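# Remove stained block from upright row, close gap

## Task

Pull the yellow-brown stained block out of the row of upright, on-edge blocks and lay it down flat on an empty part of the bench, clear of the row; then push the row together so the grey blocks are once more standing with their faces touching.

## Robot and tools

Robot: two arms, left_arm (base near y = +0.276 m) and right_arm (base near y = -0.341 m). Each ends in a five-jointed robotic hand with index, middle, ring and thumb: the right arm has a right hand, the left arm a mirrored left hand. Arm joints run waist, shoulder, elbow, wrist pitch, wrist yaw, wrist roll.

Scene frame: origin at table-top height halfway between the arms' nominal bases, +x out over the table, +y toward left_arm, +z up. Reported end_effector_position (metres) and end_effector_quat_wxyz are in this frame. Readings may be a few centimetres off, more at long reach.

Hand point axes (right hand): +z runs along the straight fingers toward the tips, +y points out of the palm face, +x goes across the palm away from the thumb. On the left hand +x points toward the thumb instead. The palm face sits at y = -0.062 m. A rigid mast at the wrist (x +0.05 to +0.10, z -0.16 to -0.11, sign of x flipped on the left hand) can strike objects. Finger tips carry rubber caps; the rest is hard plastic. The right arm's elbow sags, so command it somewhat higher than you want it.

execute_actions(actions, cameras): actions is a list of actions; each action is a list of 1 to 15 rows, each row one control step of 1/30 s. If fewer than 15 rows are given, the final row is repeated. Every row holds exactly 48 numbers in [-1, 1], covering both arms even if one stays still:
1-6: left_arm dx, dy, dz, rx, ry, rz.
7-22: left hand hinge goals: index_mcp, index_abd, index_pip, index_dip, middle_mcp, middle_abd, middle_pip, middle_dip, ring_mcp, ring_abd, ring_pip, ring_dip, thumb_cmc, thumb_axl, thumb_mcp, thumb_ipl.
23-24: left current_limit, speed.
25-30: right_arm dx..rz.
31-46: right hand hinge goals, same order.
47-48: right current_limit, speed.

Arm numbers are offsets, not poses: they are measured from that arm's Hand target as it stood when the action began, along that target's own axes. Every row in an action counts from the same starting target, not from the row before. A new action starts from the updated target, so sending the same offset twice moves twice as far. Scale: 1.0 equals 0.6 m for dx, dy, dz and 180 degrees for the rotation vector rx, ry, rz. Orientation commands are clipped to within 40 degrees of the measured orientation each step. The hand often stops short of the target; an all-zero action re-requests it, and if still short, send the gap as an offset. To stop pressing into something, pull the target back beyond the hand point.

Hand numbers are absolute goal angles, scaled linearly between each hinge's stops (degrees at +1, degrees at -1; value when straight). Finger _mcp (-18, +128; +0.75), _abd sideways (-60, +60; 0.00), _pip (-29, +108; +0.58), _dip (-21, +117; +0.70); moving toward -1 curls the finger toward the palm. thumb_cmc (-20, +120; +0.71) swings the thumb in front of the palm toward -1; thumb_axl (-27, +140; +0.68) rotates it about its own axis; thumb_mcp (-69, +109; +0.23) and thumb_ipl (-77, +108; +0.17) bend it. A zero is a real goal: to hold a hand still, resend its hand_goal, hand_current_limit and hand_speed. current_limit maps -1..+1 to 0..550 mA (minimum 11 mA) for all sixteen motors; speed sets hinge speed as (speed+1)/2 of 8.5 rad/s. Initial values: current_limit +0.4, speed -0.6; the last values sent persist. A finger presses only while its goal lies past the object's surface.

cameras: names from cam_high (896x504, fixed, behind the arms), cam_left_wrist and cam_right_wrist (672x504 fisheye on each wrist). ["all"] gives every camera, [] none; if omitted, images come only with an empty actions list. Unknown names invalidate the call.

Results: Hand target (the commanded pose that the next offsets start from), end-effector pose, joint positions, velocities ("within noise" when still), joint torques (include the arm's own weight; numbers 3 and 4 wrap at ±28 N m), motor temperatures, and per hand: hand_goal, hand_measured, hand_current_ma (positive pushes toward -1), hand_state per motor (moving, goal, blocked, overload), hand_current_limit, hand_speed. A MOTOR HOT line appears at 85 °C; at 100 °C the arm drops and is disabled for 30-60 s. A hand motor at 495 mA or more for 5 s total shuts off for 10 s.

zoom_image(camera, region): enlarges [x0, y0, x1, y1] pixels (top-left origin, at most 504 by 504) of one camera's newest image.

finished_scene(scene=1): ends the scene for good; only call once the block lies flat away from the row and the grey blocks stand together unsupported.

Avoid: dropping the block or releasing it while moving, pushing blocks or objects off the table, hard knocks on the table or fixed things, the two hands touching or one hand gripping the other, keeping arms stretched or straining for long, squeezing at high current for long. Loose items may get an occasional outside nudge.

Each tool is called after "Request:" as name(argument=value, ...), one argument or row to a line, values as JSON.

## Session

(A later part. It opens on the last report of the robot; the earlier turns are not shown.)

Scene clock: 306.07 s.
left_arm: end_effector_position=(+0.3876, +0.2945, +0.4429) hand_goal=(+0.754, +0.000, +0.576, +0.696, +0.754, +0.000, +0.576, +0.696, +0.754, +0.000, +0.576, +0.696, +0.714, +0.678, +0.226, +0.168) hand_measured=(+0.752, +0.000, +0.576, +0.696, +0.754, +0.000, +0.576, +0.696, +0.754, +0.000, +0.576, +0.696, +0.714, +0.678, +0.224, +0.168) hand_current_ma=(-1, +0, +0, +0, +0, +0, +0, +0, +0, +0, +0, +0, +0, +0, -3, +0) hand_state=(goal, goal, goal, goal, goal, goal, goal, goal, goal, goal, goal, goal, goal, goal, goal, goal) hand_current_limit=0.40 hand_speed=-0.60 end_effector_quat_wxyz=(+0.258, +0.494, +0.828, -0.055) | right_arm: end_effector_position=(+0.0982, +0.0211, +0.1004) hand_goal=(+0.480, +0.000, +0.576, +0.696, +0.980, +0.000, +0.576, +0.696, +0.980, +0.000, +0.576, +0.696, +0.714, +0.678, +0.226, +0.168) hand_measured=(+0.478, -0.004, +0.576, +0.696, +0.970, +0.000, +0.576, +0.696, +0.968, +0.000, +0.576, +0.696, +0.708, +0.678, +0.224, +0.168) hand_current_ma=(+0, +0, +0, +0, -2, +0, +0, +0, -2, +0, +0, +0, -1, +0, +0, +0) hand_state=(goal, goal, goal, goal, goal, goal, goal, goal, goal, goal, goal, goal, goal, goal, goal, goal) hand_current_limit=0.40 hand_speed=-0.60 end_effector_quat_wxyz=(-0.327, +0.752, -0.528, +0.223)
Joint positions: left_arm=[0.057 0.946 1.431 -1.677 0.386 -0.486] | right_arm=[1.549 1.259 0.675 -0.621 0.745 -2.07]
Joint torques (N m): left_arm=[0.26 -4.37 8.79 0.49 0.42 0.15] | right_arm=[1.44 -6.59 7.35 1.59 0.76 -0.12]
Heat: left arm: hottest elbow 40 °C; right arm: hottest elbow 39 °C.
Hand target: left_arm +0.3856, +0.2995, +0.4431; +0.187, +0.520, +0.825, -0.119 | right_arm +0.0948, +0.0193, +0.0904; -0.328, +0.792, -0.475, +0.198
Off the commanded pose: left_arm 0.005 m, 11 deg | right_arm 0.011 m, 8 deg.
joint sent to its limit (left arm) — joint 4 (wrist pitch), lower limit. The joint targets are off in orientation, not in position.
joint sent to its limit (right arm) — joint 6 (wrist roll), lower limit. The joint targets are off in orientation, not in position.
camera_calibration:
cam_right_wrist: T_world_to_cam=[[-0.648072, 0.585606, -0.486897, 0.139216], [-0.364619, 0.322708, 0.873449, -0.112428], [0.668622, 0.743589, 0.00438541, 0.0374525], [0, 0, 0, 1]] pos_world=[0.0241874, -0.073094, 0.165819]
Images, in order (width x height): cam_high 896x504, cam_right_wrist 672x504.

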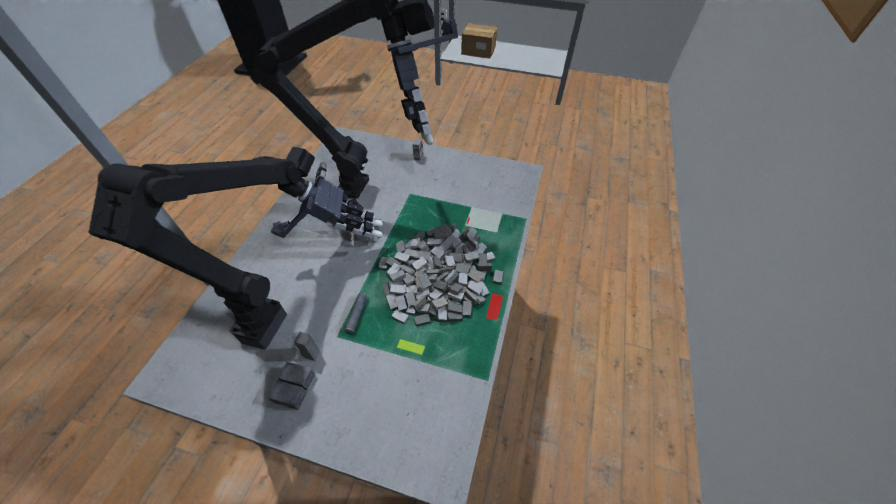

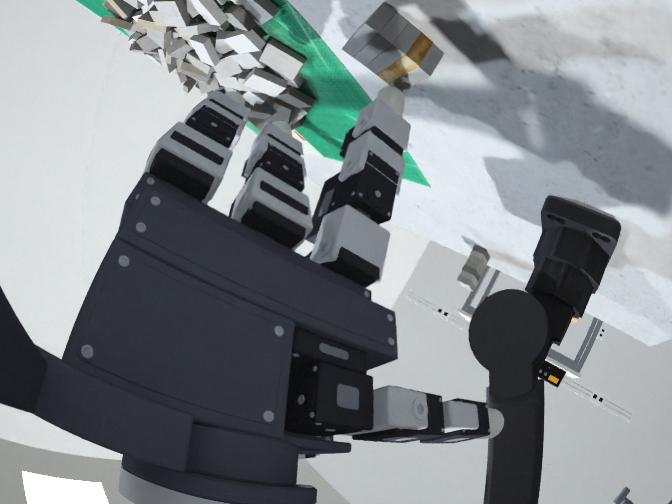

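Request:
execute_actions(
  actions=[
    [[0,0,0,0,0,0,0.754,0,0.576,0.696,0.754,0,0.576,0.696,0.754,0,0.576,0.696,0.714,0.678,0.226,0.168,0.4,-0.6,0.0113,0.0118,0.0142,0,0,0,0.479,0,0.576,0.696,0.98,0,0.576,0.696,0.98,0,0.576,0.696,0.714,0.678,0.226,0.168,-0.2,-0.6]],
  ],
  cameras=["cam_high","cam_right_wrist"],
)

Request:
zoom_image(
  camera="cam_right_wrist",
  region=[340, 0, 480, 130],
)

Request:
zoom_image(
  camera="cam_high",
  region=[320, 200, 400, 260],
)

Scene clock: 317.93 s.
left_arm: end_effector_position=(+0.3876, +0.2945, +0.4429) hand_goal=(+0.754, +0.000, +0.576, +0.696, +0.754, +0.000, +0.576, +0.696, +0.754, +0.000, +0.576, +0.696, +0.714, +0.678, +0.226, +0.168) hand_measured=(+0.752, +0.000, +0.576, +0.696, +0.754, +0.000, +0.576, +0.696, +0.754, +0.000, +0.576, +0.696, +0.714, +0.678, +0.224, +0.168) hand_current_ma=(-1, +0, +0, +0, +0, +0, +0, +0, +0, +0, +0, +0, +0, +0, -3, +0) hand_state=(goal, goal, goal, goal, goal, goal, goal, goal, goal, goal, goal, goal, goal, goal, goal, goal) hand_current_limit=0.40 hand_speed=-0.60 end_effector_quat_wxyz=(+0.258, +0.494, +0.828, -0.055) | right_arm: end_effector_position=(+0.0985, +0.0234, +0.0969) hand_goal=(+0.480, +0.000, +0.576, +0.696, +0.980, +0.000, +0.576, +0.696, +0.980, +0.000, +0.576, +0.696, +0.714, +0.678, +0.226, +0.168) hand_measured=(+0.480, -0.004, +0.578, +0.696, +0.970, +0.000, +0.576, +0.696, +0.968, +0.000, +0.576, +0.696, +0.708, +0.678, +0.224, +0.168) hand_current_ma=(+0, +0, +0, +0, -2, +0, +0, +0, -2, +0, +0, +0, -1, +0, +0, +0) hand_state=(goal, goal, goal, goal, goal, goal, goal, goal, goal, goal, goal, goal, goal, goal, goal, goal) hand_current_limit=-0.20 hand_speed=-0.60 end_effector_quat_wxyz=(-0.336, +0.748, -0.530, +0.217)
Joint positions: left_arm=[0.057 0.946 1.431 -1.677 0.386 -0.486] | right_arm=[1.549 1.26 0.66 -0.583 0.746 -2.07]
Joint torques (N m): left_arm=[0.26 -4.66 8.65 0.42 0.41 0.17] | right_arm=[0.38 -6.24 6.28 1.42 0.69 -0.12]
Heat: left arm: hottest elbow 40 °C; right arm: hottest elbow 38 °C.
Hand target: left_arm +0.3856, +0.2995, +0.4431; +0.187, +0.520, +0.825, -0.119 | right_arm +0.0989, +0.0138, +0.0794; -0.328, +0.792, -0.475, +0.198
Off the commanded pose: left_arm 0.005 m, 11 deg | right_arm 0.020 m, 8 deg.
joint sent to its limit (left arm) — joint 4 (wrist pitch), lower limit. The joint targets are off in orientation, not in position.
joint sent to its limit (right arm) — joint 6 (wrist roll), lower limit. The joint targets are off in orientation, not in position.
camera_calibration:
cam_right_wrist: T_world_to_cam=[[-0.647243, 0.596506, -0.474612, 0.134766], [-0.365529, 0.303499, 0.87993, -0.110102], [0.668928, 0.743013, 0.0216027, 0.0339242], [0, 0, 0, 1]] pos_world=[0.0242881, -0.072179, 0.160111]
Images, in order (width x height): cam_high 896x504, cam_right_wrist 672x504.

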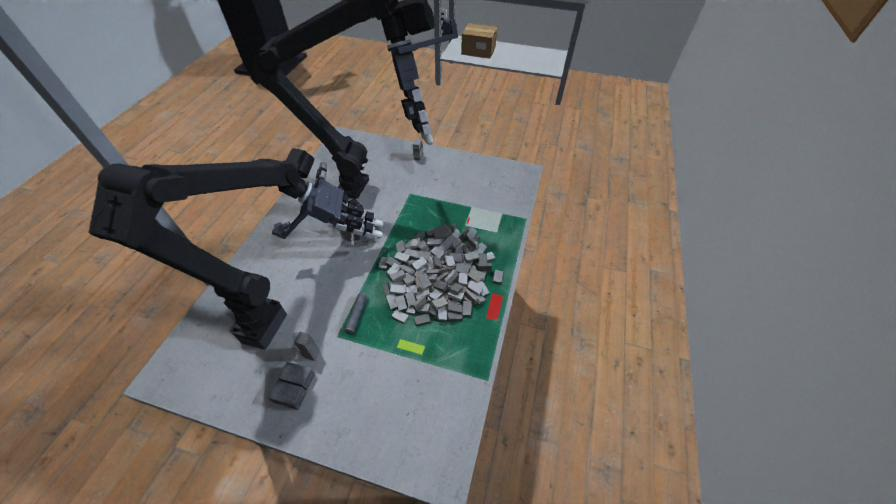

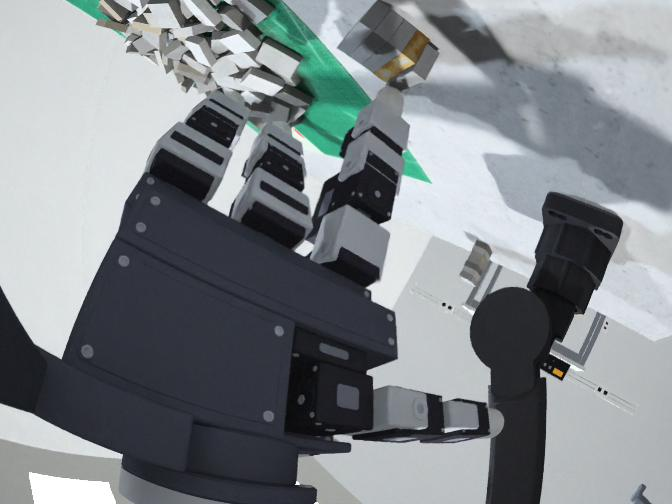

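Scaled by 3.600 from the camera's 672x504 image, which has a finer 960x720 frame.

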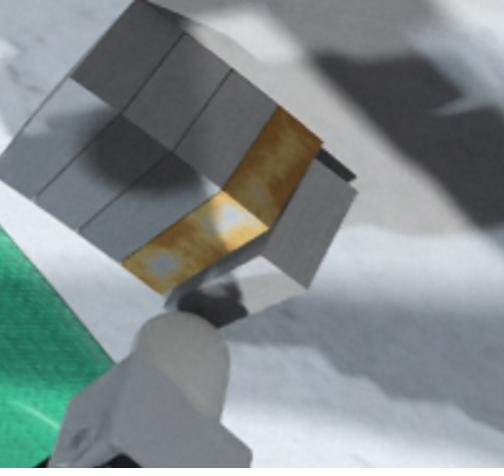

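Scaled by 6.300 from the camera's 896x504 image, which has a finer 1280x720 frame.

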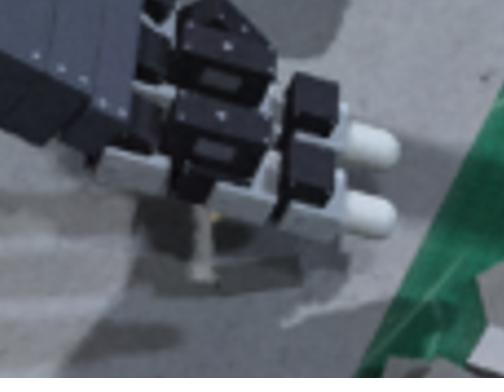

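Request:
execute_actions(
  actions=[
    [[0,0,0,0,0,0,0.754,0,0.576,0.696,0.754,0,0.576,0.696,0.754,0,0.576,0.696,0.714,0.678,0.226,0.168,0.4,-0.6,0,-0.0295,-0.0295,0,0,0,0.479,0,0.576,0.696,0.98,0,0.576,0.696,0.98,0,0.576,0.696,0.714,0.678,0.226,0.168,-0.2,-0.6]],
  ],
  cameras=["cam_right_wrist"],
)

Request:
zoom_image(
  camera="cam_right_wrist",
  region=[340, 0, 480, 130],
)

Scene clock: 343.20 s.
left_arm: end_effector_position=(+0.3876, +0.2945, +0.4429) hand_goal=(+0.754, +0.000, +0.576, +0.696, +0.754, +0.000, +0.576, +0.696, +0.754, +0.000, +0.576, +0.696, +0.714, +0.678, +0.226, +0.168) hand_measured=(+0.752, +0.000, +0.576, +0.696, +0.754, +0.000, +0.576, +0.696, +0.754, +0.000, +0.576, +0.696, +0.714, +0.678, +0.224, +0.168) hand_current_ma=(-1, +0, +0, +0, +0, +0, +0, +0, +0, +0, +0, +0, +0, +0, -3, +0) hand_state=(goal, goal, goal, goal, goal, goal, goal, goal, goal, goal, goal, goal, goal, goal, goal, goal) hand_current_limit=0.40 hand_speed=-0.60 end_effector_quat_wxyz=(+0.258, +0.494, +0.828, -0.055) | right_arm: end_effector_position=(+0.0986, +0.0114, +0.0978) hand_goal=(+0.480, +0.000, +0.576, +0.696, +0.980, +0.000, +0.576, +0.696, +0.980, +0.000, +0.576, +0.696, +0.714, +0.678, +0.226, +0.168) hand_measured=(+0.488, +0.018, +0.582, +0.698, +0.970, +0.000, +0.576, +0.696, +0.968, +0.000, +0.576, +0.696, +0.708, +0.678, +0.224, +0.168) hand_current_ma=(+1, +4, +1, +0, -2, +0, +0, +0, -2, +0, +0, +0, -1, +0, +0, +0) hand_state=(goal, goal, goal, goal, goal, goal, goal, goal, goal, goal, goal, goal, goal, goal, goal, goal) hand_current_limit=-0.20 hand_speed=-0.60 end_effector_quat_wxyz=(-0.322, +0.754, -0.526, +0.228)
Joint positions: left_arm=[0.057 0.946 1.431 -1.677 0.386 -0.486] | right_arm=[1.549 1.246 0.66 -0.635 0.747 -2.07]
Joint torques (N m): left_arm=[0.73 -4.25 8.73 0.43 0.41 0.15] | right_arm=[0.67 -8.82 9.32 0.27 0.86 -0.12]
Motor temperatures (°C): left_arm=[25 27 40 24 22 24] | right_arm=[32 33 35 25 23 25]
Heat: left arm: hottest elbow 40 °C; right arm: hottest elbow 35 °C.
Hand target: left_arm +0.3856, +0.2995, +0.4431; +0.187, +0.520, +0.825, -0.119 | right_arm +0.0989, +0.0138, +0.1045; -0.328, +0.792, -0.475, +0.198
Off the commanded pose: left_arm 0.005 m, 11 deg | right_arm 0.007 m, 8 deg.
joint sent to its limit (left arm) — joint 4 (wrist pitch), lower limit. The joint targets are off in orientation, not in position.
joint sent to its limit (right arm) — joint 6 (wrist roll), lower limit. The joint targets are off in orientation, not in position.
camera_calibration:
cam_right_wrist: T_world_to_cam=[[-0.646324, 0.578169, -0.497982, 0.144861], [-0.366356, 0.337355, 0.867165, -0.10633], [0.669365, 0.742908, -0.00622434, 0.045392], [0, 0, 0, 1]] pos_world=[0.0242886, -0.0816053, 0.164626]
Images, in order (width x height): cam_right_wrist 672x504.

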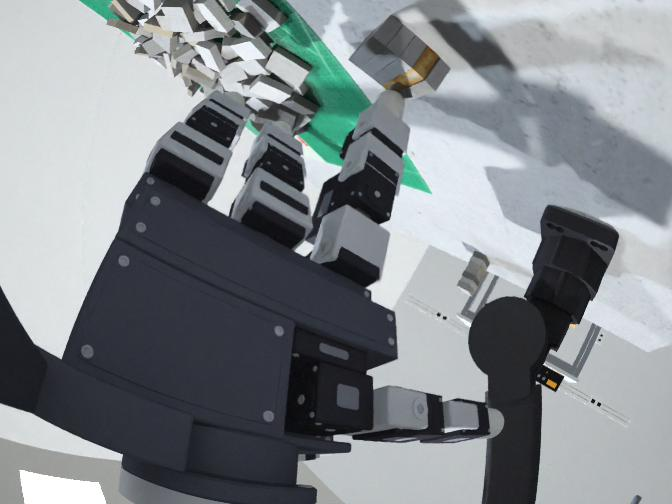

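Scaled by 3.600 from the camera's 672x504 image, which has a finer 960x720 frame.

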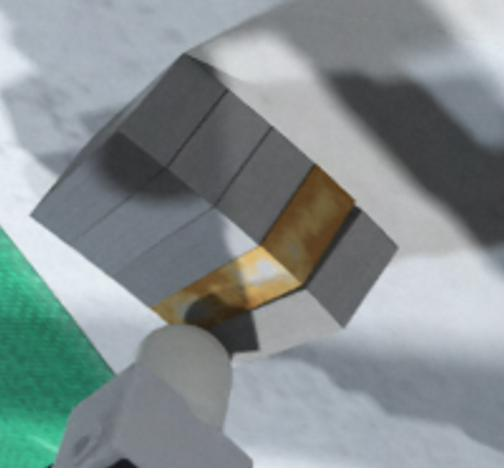

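Request:
execute_actions(
  actions=[
    [[0,0,0,0,0,0,0.754,0,0.576,0.696,0.754,0,0.576,0.696,0.754,0,0.576,0.696,0.714,0.678,0.226,0.168,0.4,-0.6,0,-0.0236,-0.0236,0,0,0,0.479,0,0.576,0.696,0.98,0,0.576,0.696,0.98,0,0.576,0.696,0.714,0.678,0.226,0.168,-0.2,-0.6]],
  ],
  cameras=["cam_right_wrist"],
)

Request:
zoom_image(
  camera="cam_right_wrist",
  region=[340, 0, 480, 130],
)

Scene clock: 351.37 s.
left_arm: end_effector_position=(+0.3876, +0.2945, +0.4429) hand_goal=(+0.754, +0.000, +0.576, +0.696, +0.754, +0.000, +0.576, +0.696, +0.754, +0.000, +0.576, +0.696, +0.714, +0.678, +0.226, +0.168) hand_measured=(+0.752, +0.000, +0.576, +0.696, +0.754, +0.000, +0.576, +0.696, +0.754, +0.000, +0.576, +0.696, +0.714, +0.678, +0.224, +0.168) hand_current_ma=(-1, +0, +0, +0, +0, +0, +0, +0, +0, +0, +0, +0, +0, +0, -3, +0) hand_state=(goal, goal, goal, goal, goal, goal, goal, goal, goal, goal, goal, goal, goal, goal, goal, goal) hand_current_limit=0.40 hand_speed=-0.60 end_effector_quat_wxyz=(+0.258, +0.494, +0.828, -0.055) | right_arm: end_effector_position=(+0.0992, -0.0051, +0.1032) hand_goal=(+0.480, +0.000, +0.576, +0.696, +0.980, +0.000, +0.576, +0.696, +0.980, +0.000, +0.576, +0.696, +0.714, +0.678, +0.226, +0.168) hand_measured=(+0.478, +0.004, +0.578, +0.698, +0.970, +0.000, +0.576, +0.696, +0.968, +0.000, +0.576, +0.696, +0.708, +0.678, +0.224, +0.168) hand_current_ma=(+0, +0, +0, +0, -2, +0, +0, +0, -2, +0, +0, +0, -1, +0, +0, +0) hand_state=(goal, goal, goal, goal, goal, goal, goal, goal, goal, goal, goal, goal, goal, goal, goal, goal) hand_current_limit=-0.20 hand_speed=-0.60 end_effector_quat_wxyz=(-0.305, +0.760, -0.520, +0.241)
Joint positions: left_arm=[0.057 0.946 1.431 -1.677 0.386 -0.486] | right_arm=[1.549 1.216 0.661 -0.712 0.751 -2.071]
Joint torques (N m): left_arm=[0.73 -3.96 8.65 0.47 0.39 0.15] | right_arm=[0.73 -9 11.86 0.57 0.95 -0.12]
Heat: left arm: hottest elbow 40 °C; right arm: hottest elbow 35 °C.
Hand target: left_arm +0.3856, +0.2995, +0.4431; +0.187, +0.520, +0.825, -0.119 | right_arm +0.0989, +0.0139, +0.1245; -0.328, +0.792, -0.475, +0.198
Off the commanded pose: left_arm 0.005 m, 11 deg | right_arm 0.029 m, 8 deg.
joint sent to its limit (left arm) — joint 4 (wrist pitch), lower limit. The joint targets are off in orientation, not in position.
joint sent to its limit (right arm) — joint 6 (wrist roll), lower limit. The joint targets are off in orientation, not in position.
camera_calibration:
cam_right_wrist: T_world_to_cam=[[-0.644086, 0.555385, -0.526024, 0.160009], [-0.368865, 0.376931, 0.849624, -0.102972], [0.670143, 0.741263, -0.0379138, 0.0604142], [0, 0, 0, 1]] pos_world=[0.0245904, -0.0948359, 0.173946]
Images, in order (width x height): cam_right_wrist 672x504.

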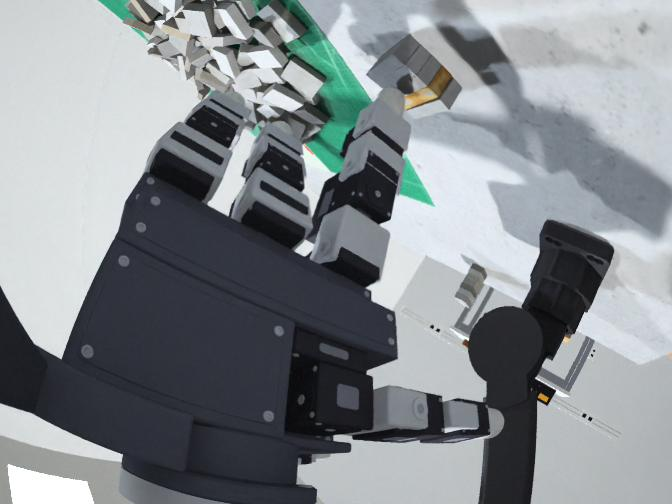

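Scaled by 3.600 from the camera's 672x504 image, which has a finer 960x720 frame.

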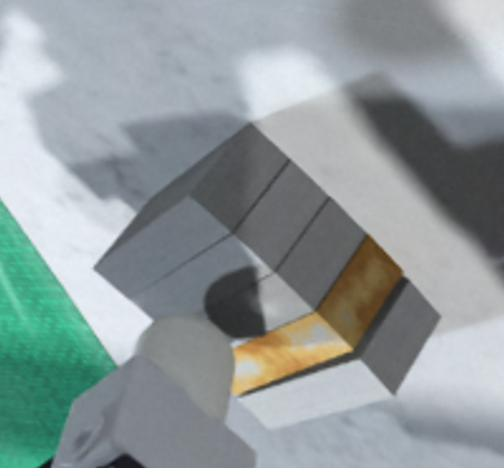

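Request:
execute_actions(
  actions=[
    [[0,0,0,0,0,0,0.754,0,0.576,0.696,0.754,0,0.576,0.696,0.754,0,0.576,0.696,0.714,0.678,0.226,0.168,0.4,-0.6,0,0,0,0,0,0,0.479,0,0.576,0.696,0.98,0,0.576,0.696,0.98,0,0.576,0.696,0.714,0.678,0.226,0.168,-0.2,-0.6]],
  ],
  cameras=[],
)

Scene clock: 355.33 s.
left_arm: end_effector_position=(+0.3876, +0.2945, +0.4429) hand_goal=(+0.754, +0.000, +0.576, +0.696, +0.754, +0.000, +0.576, +0.696, +0.754, +0.000, +0.576, +0.696, +0.714, +0.678, +0.226, +0.168) hand_measured=(+0.752, +0.000, +0.576, +0.696, +0.754, +0.000, +0.576, +0.696, +0.754, +0.000, +0.576, +0.696, +0.714, +0.678, +0.224, +0.168) hand_current_ma=(-1, +0, +0, +0, +0, +0, +0, +0, +0, +0, +0, +0, +0, +0, -3, +0) hand_state=(goal, goal, goal, goal, goal, goal, goal, goal, goal, goal, goal, goal, goal, goal, goal, goal) hand_current_limit=0.40 hand_speed=-0.60 end_effector_quat_wxyz=(+0.258, +0.494, +0.828, -0.055) | right_arm: end_effector_position=(+0.0993, -0.0052, +0.1032) hand_goal=(+0.480, +0.000, +0.576, +0.696, +0.980, +0.000, +0.576, +0.696, +0.980, +0.000, +0.576, +0.696, +0.714, +0.678, +0.226, +0.168) hand_measured=(+0.478, +0.004, +0.578, +0.698, +0.970, +0.000, +0.576, +0.696, +0.968, +0.000, +0.576, +0.696, +0.708, +0.678, +0.224, +0.168) hand_current_ma=(+0, +0, +0, +0, -2, +0, +0, +0, -2, +0, +0, +0, -1, +0, +0, +0) hand_state=(goal, goal, goal, goal, goal, goal, goal, goal, goal, goal, goal, goal, goal, goal, goal, goal) hand_current_limit=-0.20 hand_speed=-0.60 end_effector_quat_wxyz=(-0.305, +0.760, -0.520, +0.242)
Joint positions: left_arm=[0.057 0.946 1.431 -1.677 0.386 -0.486] | right_arm=[1.549 1.216 0.661 -0.712 0.752 -2.071]
Joint torques (N m): left_arm=[0.79 -4.42 8.73 0.57 0.4 0.15] | right_arm=[0.97 -9.11 11.86 0.46 0.96 -0.14]
Heat: left arm: hottest elbow 40 °C; right arm: hottest elbow 35 °C.
Hand target: left_arm +0.3856, +0.2995, +0.4431; +0.187, +0.520, +0.825, -0.119 | right_arm +0.0989, +0.0139, +0.1245; -0.328, +0.792, -0.475, +0.198
Off the commanded pose: left_arm 0.005 m, 11 deg | right_arm 0.029 m, 9 deg.
joint sent to its limit (left arm) — joint 4 (wrist pitch), lower limit. The joint targets are off in orientation, not in position.
joint sent to its limit (right arm) — joint 6 (wrist roll), lower limit. The joint targets are off in orientation, not in position.
No camera images: "cameras" was empty.

Request:
execute_actions(
  actions=[
    [[0,0,0,0,0,0,0.754,0,0.576,0.696,0.754,0,0.576,0.696,0.754,0,0.576,0.696,0.714,0.678,0.226,0.168,0.4,-0.6,0,-0.0272,-0.0565,0,0,0,0.479,0,0.576,0.696,0.98,0,0.576,0.696,0.98,0,0.576,0.696,0.714,0.678,0.226,0.168,-0.2,-0.6]],
    [[0,0,0,0,0,0,0.754,0,0.576,0.696,0.754,0,0.576,0.696,0.754,0,0.576,0.696,0.714,0.678,0.226,0.168,0.4,-0.6,0,0.035,0.035,0,0,0,0.479,0,0.576,0.696,0.98,0,0.576,0.696,0.98,0,0.576,0.696,0.714,0.678,0.226,0.168,-0.2,-0.6]],
    [[0,0,0,0,0,0,0.754,0,0.576,0.696,0.754,0,0.576,0.696,0.754,0,0.576,0.696,0.714,0.678,0.226,0.168,0.4,-0.6,0,0.0357,0.0357,0,0,0,0.479,0,0.576,0.696,0.98,0,0.576,0.696,0.98,0,0.576,0.696,0.714,0.678,0.226,0.168,-0.2,-0.6]],
  ],
  cameras=["cam_right_wrist"],
)

Request:
zoom_image(
  camera="cam_right_wrist",
  region=[340, 0, 480, 130],
)

Scene clock: 379.63 s.
left_arm: end_effector_position=(+0.3876, +0.2945, +0.4429) hand_goal=(+0.754, +0.000, +0.576, +0.696, +0.754, +0.000, +0.576, +0.696, +0.754, +0.000, +0.576, +0.696, +0.714, +0.678, +0.226, +0.168) hand_measured=(+0.752, +0.000, +0.576, +0.696, +0.754, +0.000, +0.576, +0.696, +0.754, +0.000, +0.576, +0.696, +0.714, +0.678, +0.224, +0.168) hand_current_ma=(-1, +0, +0, +0, +0, +0, +0, +0, +0, +0, +0, +0, +0, +0, -3, +0) hand_state=(goal, goal, goal, goal, goal, goal, goal, goal, goal, goal, goal, goal, goal, goal, goal, goal) hand_current_limit=0.40 hand_speed=-0.60 end_effector_quat_wxyz=(+0.258, +0.494, +0.828, -0.055) | right_arm: end_effector_position=(+0.0905, +0.0095, +0.1086) hand_goal=(+0.480, +0.000, +0.576, +0.696, +0.980, +0.000, +0.576, +0.696, +0.980, +0.000, +0.576, +0.696, +0.714, +0.678, +0.226, +0.168) hand_measured=(+0.476, +0.004, +0.578, +0.698, +0.970, +0.000, +0.576, +0.696, +0.968, +0.000, +0.576, +0.696, +0.708, +0.678, +0.224, +0.168) hand_current_ma=(+0, +0, +0, +0, -2, +0, +0, +0, -2, +0, +0, +0, -1, +0, +0, +0) hand_state=(goal, goal, goal, goal, goal, goal, goal, goal, goal, goal, goal, goal, goal, goal, goal, goal) hand_current_limit=-0.20 hand_speed=-0.60 end_effector_quat_wxyz=(-0.328, +0.758, -0.520, +0.219)
Joint positions: left_arm=[0.057 0.946 1.431 -1.677 0.386 -0.486] | right_arm=[1.569 1.207 0.66 -0.66 0.742 -2.071]
Joint torques (N m): left_arm=[0.5 -4.01 8.73 0.43 0.42 0.14] | right_arm=[1.26 -6.18 7.53 1.51 0.83 -0.12]
Heat: left arm: hottest elbow 40 °C; right arm: hottest elbow 37 °C.
Hand target: left_arm +0.3856, +0.2995, +0.4431; +0.187, +0.520, +0.825, -0.119 | right_arm +0.0879, +0.0081, +0.1001; -0.328, +0.792, -0.475, +0.198
Off the commanded pose: left_arm 0.005 m, 11 deg | right_arm 0.009 m, 7 deg.
joint sent to its limit (left arm) — joint 4 (wrist pitch), lower limit. The joint targets are off in orientation, not in position.
joint sent to its limit (right arm) — joint 6 (wrist roll), lower limit. The joint targets are off in orientation, not in position.
camera_calibration:
cam_right_wrist: T_world_to_cam=[[-0.661836, 0.570071, -0.486819, 0.146287], [-0.369142, 0.317376, 0.873503, -0.118288], [0.652463, 0.75782, 0.00038604, 0.0529672], [0, 0, 0, 1]] pos_world=[0.018594, -0.0859919, 0.17452]
Images, in order (width x height): cam_right_wrist 672x504.

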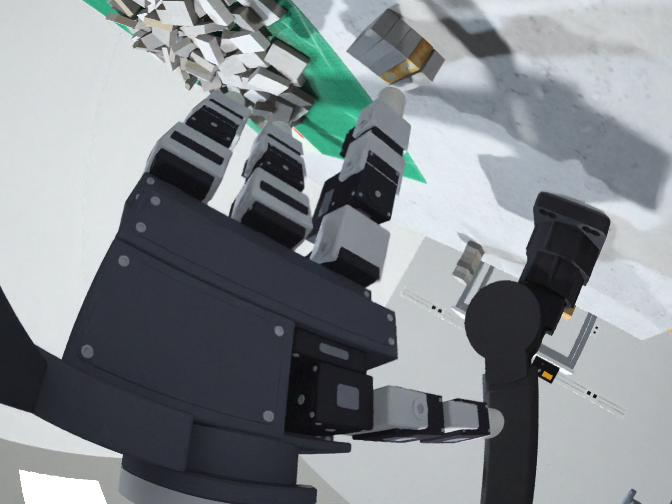

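Scaled by 3.600 from the camera's 672x504 image, which has a finer 960x720 frame.

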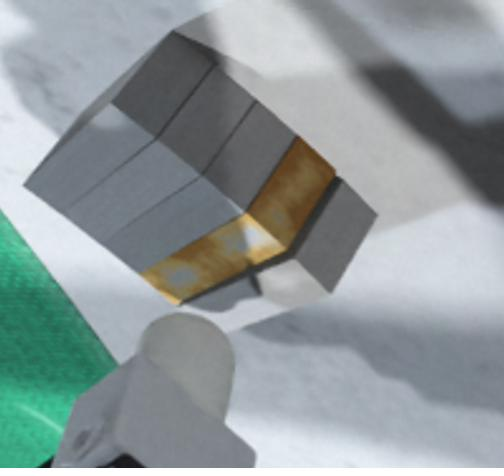

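Request:
execute_actions(
  actions=[
    [[0,0,0,0,0,0,0.754,0,0.576,0.696,0.754,0,0.576,0.696,0.754,0,0.576,0.696,0.714,0.678,0.226,0.168,0.4,-0.6,0,0,0,0,0,0,0.479,-0.065,0.576,0.696,0.98,0,0.576,0.696,0.98,0,0.576,0.696,0.714,0.678,0.226,0.168,0,-0.7],[0,0,0,0,0,0,0.754,0,0.576,0.696,0.754,0,0.576,0.696,0.754,0,0.576,0.696,0.714,0.678,0.226,0.168,0.4,-0.6,0,0.006,0.006,0,0,0,0.479,-0.065,0.576,0.696,0.98,0,0.576,0.696,0.98,0,0.576,0.696,0.714,0.678,0.226,0.168,0,-0.7],[0,0,0,0,0,0,0.754,0,0.576,0.696,0.754,0,0.576,0.696,0.754,0,0.576,0.696,0.714,0.678,0.226,0.168,0.4,-0.6,0,0.0189,0.0189,0,0,0,0.479,-0.065,0.576,0.696,0.98,0,0.576,0.696,0.98,0,0.576,0.696,0.714,0.678,0.226,0.168,0,-0.7]],
  ],
  cameras=["cam_right_wrist"],
)

Request:
zoom_image(
  camera="cam_right_wrist",
  region=[340, 0, 480, 130],
)

Scene clock: 405.53 s.
left_arm: end_effector_position=(+0.3876, +0.2945, +0.4429) hand_goal=(+0.754, +0.000, +0.576, +0.696, +0.754, +0.000, +0.576, +0.696, +0.754, +0.000, +0.576, +0.696, +0.714, +0.678, +0.226, +0.168) hand_measured=(+0.752, +0.000, +0.576, +0.696, +0.754, +0.000, +0.576, +0.696, +0.754, +0.000, +0.576, +0.696, +0.714, +0.678, +0.224, +0.168) hand_current_ma=(-1, +0, +0, +0, +0, +0, +0, +0, +0, +0, +0, +0, +0, +0, -3, +0) hand_state=(goal, goal, goal, goal, goal, goal, goal, goal, goal, goal, goal, goal, goal, goal, goal, goal) hand_current_limit=0.40 hand_speed=-0.60 end_effector_quat_wxyz=(+0.258, +0.494, +0.828, -0.055) | right_arm: end_effector_position=(+0.0902, +0.0132, +0.0980) hand_goal=(+0.480, -0.064, +0.576, +0.696, +0.980, +0.000, +0.576, +0.696, +0.980, +0.000, +0.576, +0.696, +0.714, +0.678, +0.226, +0.168) hand_measured=(+0.476, -0.072, +0.576, +0.698, +0.970, +0.000, +0.576, +0.696, +0.968, +0.000, +0.576, +0.696, +0.708, +0.678, +0.224, +0.168) hand_current_ma=(+0, -1, +0, +0, -2, +0, +0, +0, -2, +0, +0, +0, -1, +0, +0, +0) hand_state=(goal, goal, goal, goal, goal, goal, goal, goal, goal, goal, goal, goal, goal, goal, goal, goal) hand_current_limit=0.00 hand_speed=-0.70 end_effector_quat_wxyz=(-0.333, +0.756, -0.521, +0.215)
Joint positions: left_arm=[0.057 0.946 1.431 -1.677 0.386 -0.486] | right_arm=[1.571 1.23 0.642 -0.607 0.742 -2.07]
Joint torques (N m): left_arm=[0.79 -4.6 8.68 0.53 0.42 0.16] | right_arm=[1.14 -5.71 6.79 1.59 0.72 -0.12]
Heat: left arm: hottest elbow 40 °C; right arm: hottest elbow 36 °C.
Hand target: left_arm +0.3856, +0.2995, +0.4431; +0.187, +0.520, +0.825, -0.119 | right_arm +0.0879, +0.0081, +0.0840; -0.329, +0.792, -0.475, +0.198
Off the commanded pose: left_arm 0.005 m, 11 deg | right_arm 0.015 m, 7 deg.
joint sent to its limit (left arm) — joint 4 (wrist pitch), lower limit. The joint targets are off in orientation, not in position.
joint sent to its limit (right arm) — joint 6 (wrist roll), lower limit. The joint targets are off in orientation, not in position.
camera_calibration:
cam_right_wrist: T_world_to_cam=[[-0.662003, 0.576007, -0.47955, 0.138131], [-0.369721, 0.305595, 0.87745, -0.110435], [0.651966, 0.758174, 0.0106571, 0.0494172], [0, 0, 0, 1]] pos_world=[0.0183946, -0.0832828, 0.162615]
Images, in order (width x height): cam_right_wrist 672x504.

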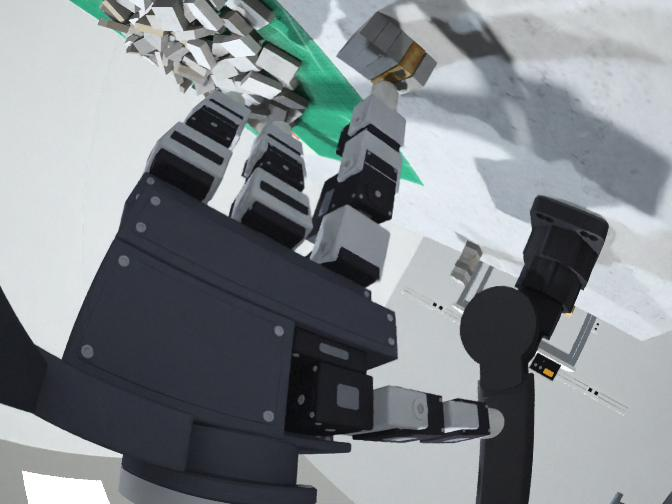

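Scaled by 3.600 from the camera's 672x504 image, which has a finer 960x720 frame.

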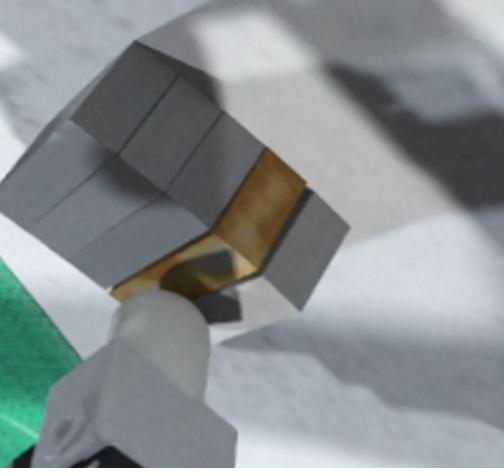

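Request:
execute_actions(
  actions=[
    [[0,0,0,0,0,0,0.754,0,0.576,0.696,0.754,0,0.576,0.696,0.754,0,0.576,0.696,0.714,0.678,0.226,0.168,0.4,-0.6,0,0,0,0,0,0,0.575,-0.075,0.431,0.551,0.98,0,0.576,0.696,0.98,0,0.576,0.696,0.714,0.678,0.226,0.168,0.2,-0.88]],
  ],
  cameras=["cam_right_wrist"],
)

Request:
zoom_image(
  camera="cam_right_wrist",
  region=[340, 0, 480, 130],
)

Scene clock: 426.83 s.
left_arm: end_effector_position=(+0.3876, +0.2945, +0.4429) hand_goal=(+0.754, +0.000, +0.576, +0.696, +0.754, +0.000, +0.576, +0.696, +0.754, +0.000, +0.576, +0.696, +0.714, +0.678, +0.226, +0.168) hand_measured=(+0.752, +0.000, +0.576, +0.696, +0.754, +0.000, +0.576, +0.696, +0.754, +0.000, +0.576, +0.696, +0.714, +0.678, +0.224, +0.168) hand_current_ma=(-1, +0, +0, +0, +0, +0, +0, +0, +0, +0, +0, +0, +0, +0, -3, +0) hand_state=(goal, goal, goal, goal, goal, goal, goal, goal, goal, goal, goal, goal, goal, goal, goal, goal) hand_current_limit=0.40 hand_speed=-0.60 end_effector_quat_wxyz=(+0.258, +0.494, +0.828, -0.055) | right_arm: end_effector_position=(+0.0902, +0.0137, +0.0970) hand_goal=(+0.576, -0.074, +0.432, +0.552, +0.980, +0.000, +0.576, +0.696, +0.980, +0.000, +0.576, +0.696, +0.714, +0.678, +0.226, +0.168) hand_measured=(+0.580, -0.078, +0.450, +0.566, +0.970, +0.000, +0.576, +0.696, +0.968, +0.000, +0.576, +0.696, +0.708, +0.678, +0.224, +0.168) hand_current_ma=(+0, +0, +5, +3, -2, +0, +0, +0, -2, +0, +0, +0, -1, +0, +0, +0) hand_state=(goal, goal, goal, goal, goal, goal, goal, goal, goal, goal, goal, goal, goal, goal, goal, goal) hand_current_limit=0.20 hand_speed=-0.88 end_effector_quat_wxyz=(-0.333, +0.756, -0.521, +0.216)
Joint positions: left_arm=[0.057 0.946 1.431 -1.677 0.386 -0.486] | right_arm=[1.571 1.234 0.642 -0.603 0.743 -2.07]
Joint torques (N m): left_arm=[0.79 -4.6 8.64 0.4 0.4 0.13] | right_arm=[1.14 -6.07 6.78 1.51 0.72 -0.12]
Heat: left arm: hottest elbow 40 °C; right arm: hottest elbow 35 °C.
Hand target: left_arm +0.3856, +0.2995, +0.4431; +0.187, +0.520, +0.825, -0.119 | right_arm +0.0879, +0.0080, +0.0839; -0.328, +0.792, -0.475, +0.197
Off the commanded pose: left_arm 0.005 m, 11 deg | right_arm 0.014 m, 7 deg.
joint sent to its limit (left arm) — joint 4 (wrist pitch), lower limit. The joint targets are off in orientation, not in position.
joint sent to its limit (right arm) — joint 6 (wrist roll), lower limit. The joint targets are off in orientation, not in position.
camera_calibration:
cam_right_wrist: T_world_to_cam=[[-0.661754, 0.575958, -0.479953, 0.13742], [-0.36998, 0.305914, 0.87723, -0.109644], [0.652071, 0.758083, 0.0106532, 0.04904], [0, 0, 0, 1]] pos_world=[0.0183948, -0.0827831, 0.161615]
Images, in order (width x height): cam_right_wrist 672x504.

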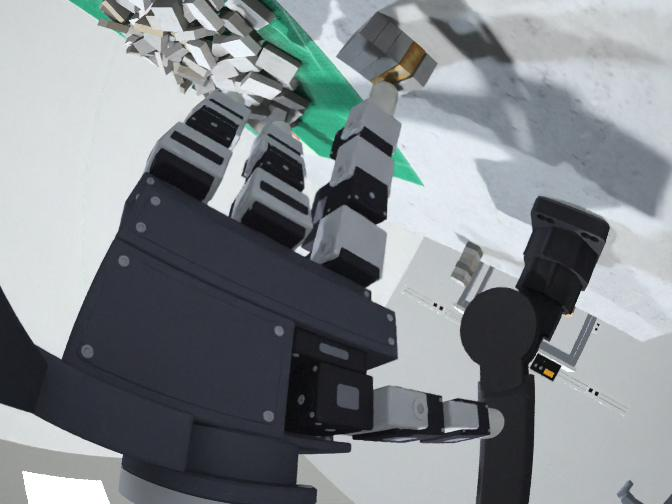

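Scaled by 3.600 from the camera's 672x504 image, which has a finer 960x720 frame.

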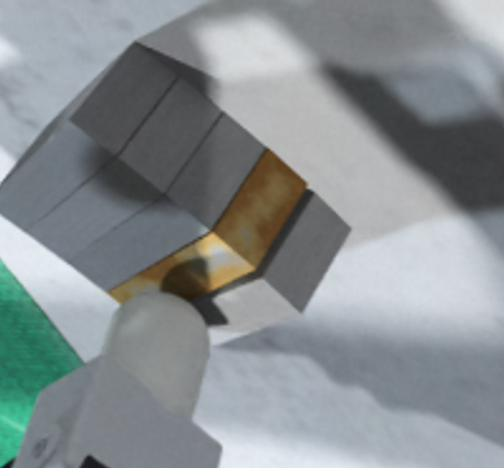

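Request:
execute_actions(
  actions=[
    [[0,0,0,0,0,0,0.754,0,0.576,0.696,0.754,0,0.576,0.696,0.754,0,0.576,0.696,0.714,0.678,0.226,0.168,0.4,-0.6,0,0.0094,0.0094,0,0,0,0.575,-0.075,0.431,0.551,0.98,0,0.576,0.696,0.98,0,0.576,0.696,0.714,0.678,0.226,0.168,0.2,-0.88]],
  ],
  cameras=["cam_right_wrist"],
)

Request:
zoom_image(
  camera="cam_right_wrist",
  region=[340, 0, 480, 130],
)

Scene clock: 433.67 s.
left_arm: end_effector_position=(+0.3876, +0.2945, +0.4429) hand_goal=(+0.754, +0.000, +0.576, +0.696, +0.754, +0.000, +0.576, +0.696, +0.754, +0.000, +0.576, +0.696, +0.714, +0.678, +0.226, +0.168) hand_measured=(+0.752, +0.000, +0.576, +0.696, +0.754, +0.000, +0.576, +0.696, +0.754, +0.000, +0.576, +0.696, +0.714, +0.678, +0.224, +0.168) hand_current_ma=(-1, +0, +0, +0, +0, +0, +0, +0, +0, +0, +0, +0, +0, +0, -3, +0) hand_state=(goal, goal, goal, goal, goal, goal, goal, goal, goal, goal, goal, goal, goal, goal, goal, goal) hand_current_limit=0.40 hand_speed=-0.60 end_effector_quat_wxyz=(+0.258, +0.494, +0.828, -0.055) | right_arm: end_effector_position=(+0.0909, +0.0165, +0.0958) hand_goal=(+0.576, -0.074, +0.432, +0.552, +0.980, +0.000, +0.576, +0.696, +0.980, +0.000, +0.576, +0.696, +0.714, +0.678, +0.226, +0.168) hand_measured=(+0.580, -0.102, +0.436, +0.552, +0.970, +0.000, +0.576, +0.696, +0.968, +0.000, +0.576, +0.696, +0.708, +0.678, +0.224, +0.168) hand_current_ma=(+0, -9, +0, +0, -2, +0, +0, +0, -2, +0, +0, +0, -1, +0, +0, +0) hand_state=(goal, blocked, goal, goal, goal, goal, goal, goal, goal, goal, goal, goal, goal, goal, goal, goal) hand_current_limit=0.20 hand_speed=-0.88 end_effector_quat_wxyz=(-0.340, +0.753, -0.522, +0.213)
Joint positions: left_arm=[0.057 0.946 1.431 -1.677 0.386 -0.486] | right_arm=[1.571 1.236 0.636 -0.579 0.747 -2.07]
Joint torques (N m): left_arm=[0.97 -4.13 8.68 0.46 0.42 0.16] | right_arm=[1.03 -4.84 6.28 1.69 0.49 -0.12]
Heat: left arm: hottest elbow 40 °C; right arm: hottest elbow 35 °C.
Hand target: left_arm +0.3856, +0.2995, +0.4431; +0.187, +0.520, +0.825, -0.119 | right_arm +0.0879, +0.0080, +0.0759; -0.328, +0.792, -0.475, +0.198
Off the commanded pose: left_arm 0.005 m, 11 deg | right_arm 0.022 m, 7 deg.
joint sent to its limit (left arm) — joint 4 (wrist pitch), lower limit. The joint targets are off in orientation, not in position.
joint sent to its limit (right arm) — joint 6 (wrist roll), lower limit. The joint targets are off in orientation, not in position.
camera_calibration:
cam_right_wrist: T_world_to_cam=[[-0.659317, 0.584383, -0.473073, 0.134621], [-0.372495, 0.292671, 0.880677, -0.109051], [0.653107, 0.756862, 0.0247169, 0.0450782], [0, 0, 0, 1]] pos_world=[0.0186965, -0.0808726, 0.15861]
Images, in order (width x height): cam_right_wrist 672x504.

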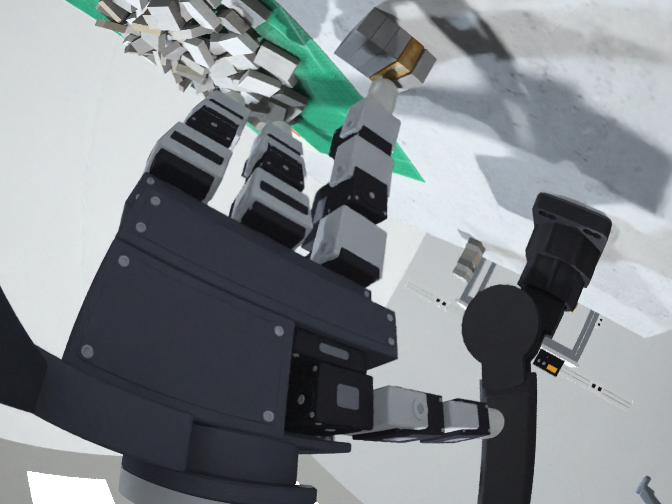

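Scaled by 3.600 from the camera's 672x504 image, which has a finer 960x720 frame.

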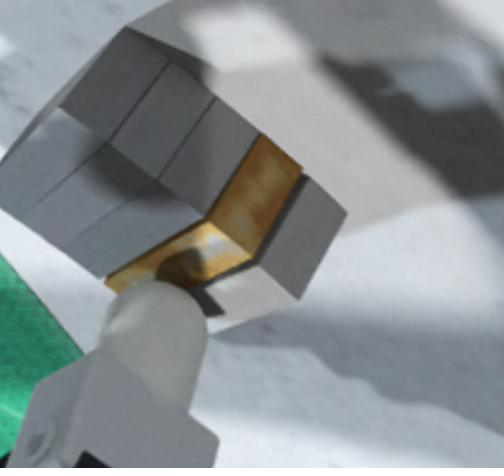

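Request:
execute_actions(
  actions=[
    [[0,0,0,0,0,0,0.754,0,0.576,0.696,0.754,0,0.576,0.696,0.754,0,0.576,0.696,0.714,0.678,0.226,0.168,0.4,-0.6,0,0,0,0,0,0,0.63,-0.115,0.285,0.406,0.98,0,0.576,0.696,0.98,0,0.576,0.696,0.714,0.678,0.226,0.168,0.2,-0.88]],
  ],
  cameras=["cam_right_wrist"],
)

Request:
zoom_image(
  camera="cam_right_wrist",
  region=[340, 0, 480, 130],
)

Scene clock: 442.73 s.
left_arm: end_effector_position=(+0.3876, +0.2945, +0.4429) hand_goal=(+0.754, +0.000, +0.576, +0.696, +0.754, +0.000, +0.576, +0.696, +0.754, +0.000, +0.576, +0.696, +0.714, +0.678, +0.226, +0.168) hand_measured=(+0.752, +0.000, +0.576, +0.696, +0.754, +0.000, +0.576, +0.696, +0.754, +0.000, +0.576, +0.696, +0.714, +0.678, +0.224, +0.168) hand_current_ma=(-1, +0, +0, +0, +0, +0, +0, +0, +0, +0, +0, +0, +0, +0, -3, +0) hand_state=(goal, goal, goal, goal, goal, goal, goal, goal, goal, goal, goal, goal, goal, goal, goal, goal) hand_current_limit=0.40 hand_speed=-0.60 end_effector_quat_wxyz=(+0.258, +0.494, +0.828, -0.055) | right_arm: end_effector_position=(+0.0913, +0.0175, +0.0939) hand_goal=(+0.630, -0.114, +0.286, +0.406, +0.980, +0.000, +0.576, +0.696, +0.980, +0.000, +0.576, +0.696, +0.714, +0.678, +0.226, +0.168) hand_measured=(+0.658, -0.120, +0.336, +0.436, +0.970, +0.000, +0.576, +0.696, +0.968, +0.000, +0.576, +0.696, +0.708, +0.678, +0.224, +0.168) hand_current_ma=(+13, +0, +38, +14, -2, +0, +0, +0, -2, +0, +0, +0, -1, +0, +0, +0) hand_state=(blocked, goal, blocked, blocked, goal, goal, goal, goal, goal, goal, goal, goal, goal, goal, goal, goal) hand_current_limit=0.20 hand_speed=-0.88 end_effector_quat_wxyz=(-0.340, +0.752, -0.522, +0.214)
Joint positions: left_arm=[0.057 0.946 1.431 -1.677 0.386 -0.486] | right_arm=[1.571 1.244 0.636 -0.572 0.749 -2.07]
Joint torques (N m): left_arm=[0.97 -4.13 8.62 0.61 0.4 0.14] | right_arm=[1.08 -5.71 6.26 1.39 0.39 -0.12]
Heat: left arm: hottest elbow 40 °C; right arm: hottest elbow 35 °C.
Hand target: left_arm +0.3856, +0.2995, +0.4431; +0.187, +0.520, +0.825, -0.119 | right_arm +0.0880, +0.0080, +0.0760; -0.328, +0.792, -0.475, +0.198
Off the commanded pose: left_arm 0.005 m, 11 deg | right_arm 0.021 m, 7 deg.
joint sent to its limit (left arm) — joint 4 (wrist pitch), lower limit. The joint targets are off in orientation, not in position.
joint sent to its limit (right arm) — joint 6 (wrist roll), lower limit. The joint targets are off in orientation, not in position.
camera_calibration:
cam_right_wrist: T_world_to_cam=[[-0.657801, 0.5846, -0.474911, 0.133384], [-0.374082, 0.293689, 0.879664, -0.107296], [0.653728, 0.7563, 0.0254998, 0.0439094], [0, 0, 0, 1]] pos_world=[0.0188976, -0.0796733, 0.156611]
Images, in order (width x height): cam_right_wrist 672x504.

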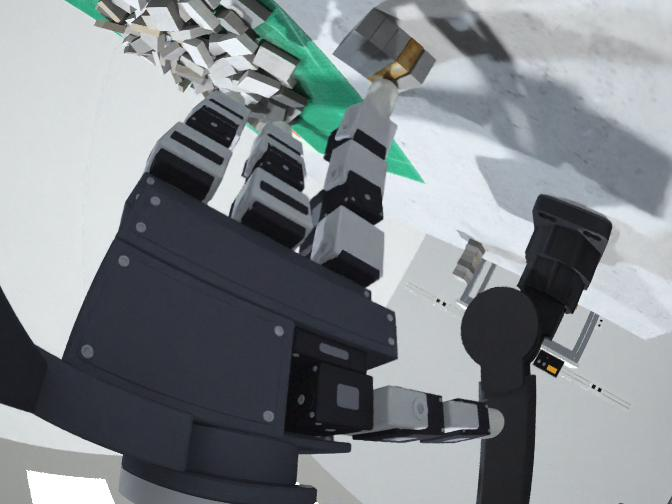

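Scaled by 3.600 from the camera's 672x504 image, which has a finer 960x720 frame.

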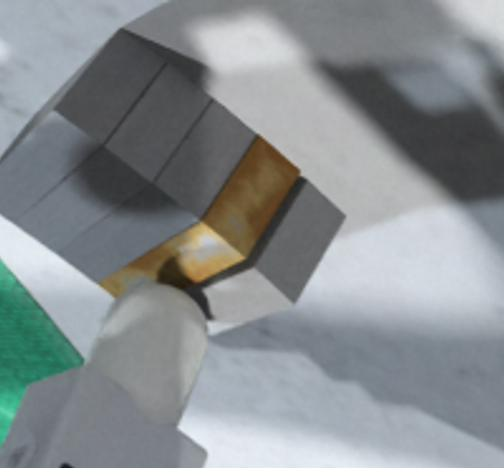

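Request:
execute_actions(
  actions=[
    [[0,0,0,0,0,0,0.754,0,0.576,0.696,0.754,0,0.576,0.696,0.754,0,0.576,0.696,0.714,0.678,0.226,0.168,0.4,-0.6,0,0,0,0,0,0,0.607,-0.135,0.139,0.333,0.98,0,0.576,0.696,0.98,0,0.576,0.696,0.714,0.678,0.226,0.168,0.2,-0.88]],
  ],
  cameras=["cam_right_wrist"],
)

Request:
zoom_image(
  camera="cam_right_wrist",
  region=[340, 0, 480, 130],
)

Scene clock: 448.33 s.
left_arm: end_effector_position=(+0.3876, +0.2945, +0.4429) hand_goal=(+0.754, +0.000, +0.576, +0.696, +0.754, +0.000, +0.576, +0.696, +0.754, +0.000, +0.576, +0.696, +0.714, +0.678, +0.226, +0.168) hand_measured=(+0.752, +0.000, +0.576, +0.696, +0.754, +0.000, +0.576, +0.696, +0.754, +0.000, +0.576, +0.696, +0.714, +0.678, +0.224, +0.168) hand_current_ma=(-1, +0, +0, +0, +0, +0, +0, +0, +0, +0, +0, +0, +0, +0, -3, +0) hand_state=(goal, goal, goal, goal, goal, goal, goal, goal, goal, goal, goal, goal, goal, goal, goal, goal) hand_current_limit=0.40 hand_speed=-0.60 end_effector_quat_wxyz=(+0.258, +0.494, +0.828, -0.055) | right_arm: end_effector_position=(+0.0919, +0.0185, +0.0944) hand_goal=(+0.608, -0.134, +0.140, +0.334, +0.980, +0.000, +0.576, +0.696, +0.980, +0.000, +0.576, +0.696, +0.714, +0.678, +0.226, +0.168) hand_measured=(+0.658, -0.136, +0.192, +0.360, +0.970, +0.000, +0.576, +0.696, +0.968, +0.000, +0.576, +0.696, +0.708, +0.678, +0.224, +0.168) hand_current_ma=(+42, +0, +41, +11, -2, +0, +0, +0, -2, +0, +0, +0, -1, +0, +0, +0) hand_state=(blocked, goal, blocked, blocked, goal, goal, goal, goal, goal, goal, goal, goal, goal, goal, goal, goal) hand_current_limit=0.20 hand_speed=-0.88 end_effector_quat_wxyz=(-0.342, +0.751, -0.523, +0.214)
Joint positions: left_arm=[0.057 0.946 1.431 -1.677 0.386 -0.486] | right_arm=[1.571 1.244 0.636 -0.568 0.752 -2.07]
Joint torques (N m): left_arm=[0.44 -4.13 8.66 0.57 0.37 0.16] | right_arm=[0.97 -5.83 6.28 1.17 0.23 -0.12]
Heat: left arm: hottest elbow 40 °C; right arm: hottest elbow 35 °C.
Hand target: left_arm +0.3856, +0.2995, +0.4431; +0.187, +0.520, +0.825, -0.119 | right_arm +0.0880, +0.0080, +0.0760; -0.328, +0.792, -0.475, +0.198
Off the commanded pose: left_arm 0.005 m, 11 deg | right_arm 0.022 m, 8 deg.
joint sent to its limit (left arm) — joint 4 (wrist pitch), lower limit. The joint targets are off in orientation, not in position.
joint sent to its limit (right arm) — joint 6 (wrist roll), lower limit. The joint targets are off in orientation, not in position.
camera_calibration:
cam_right_wrist: T_world_to_cam=[[-0.655813, 0.587394, -0.474214, 0.133138], [-0.376145, 0.290386, 0.879881, -0.107585], [0.654542, 0.75541, 0.0305062, 0.0422385], [0, 0, 0, 1]] pos_world=[0.0191991, -0.0788706, 0.15651]
Images, in order (width x height): cam_right_wrist 672x504.

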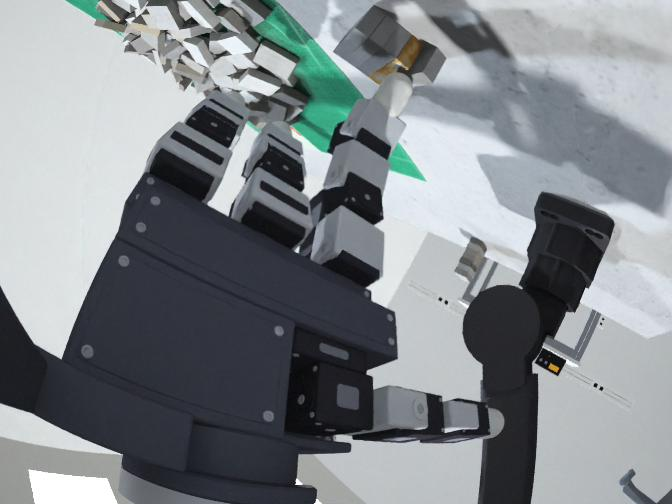

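Scaled by 3.600 from the camera's 672x504 image, which has a finer 960x720 frame.

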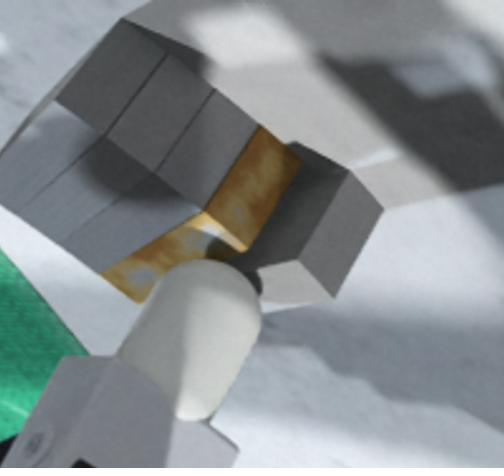

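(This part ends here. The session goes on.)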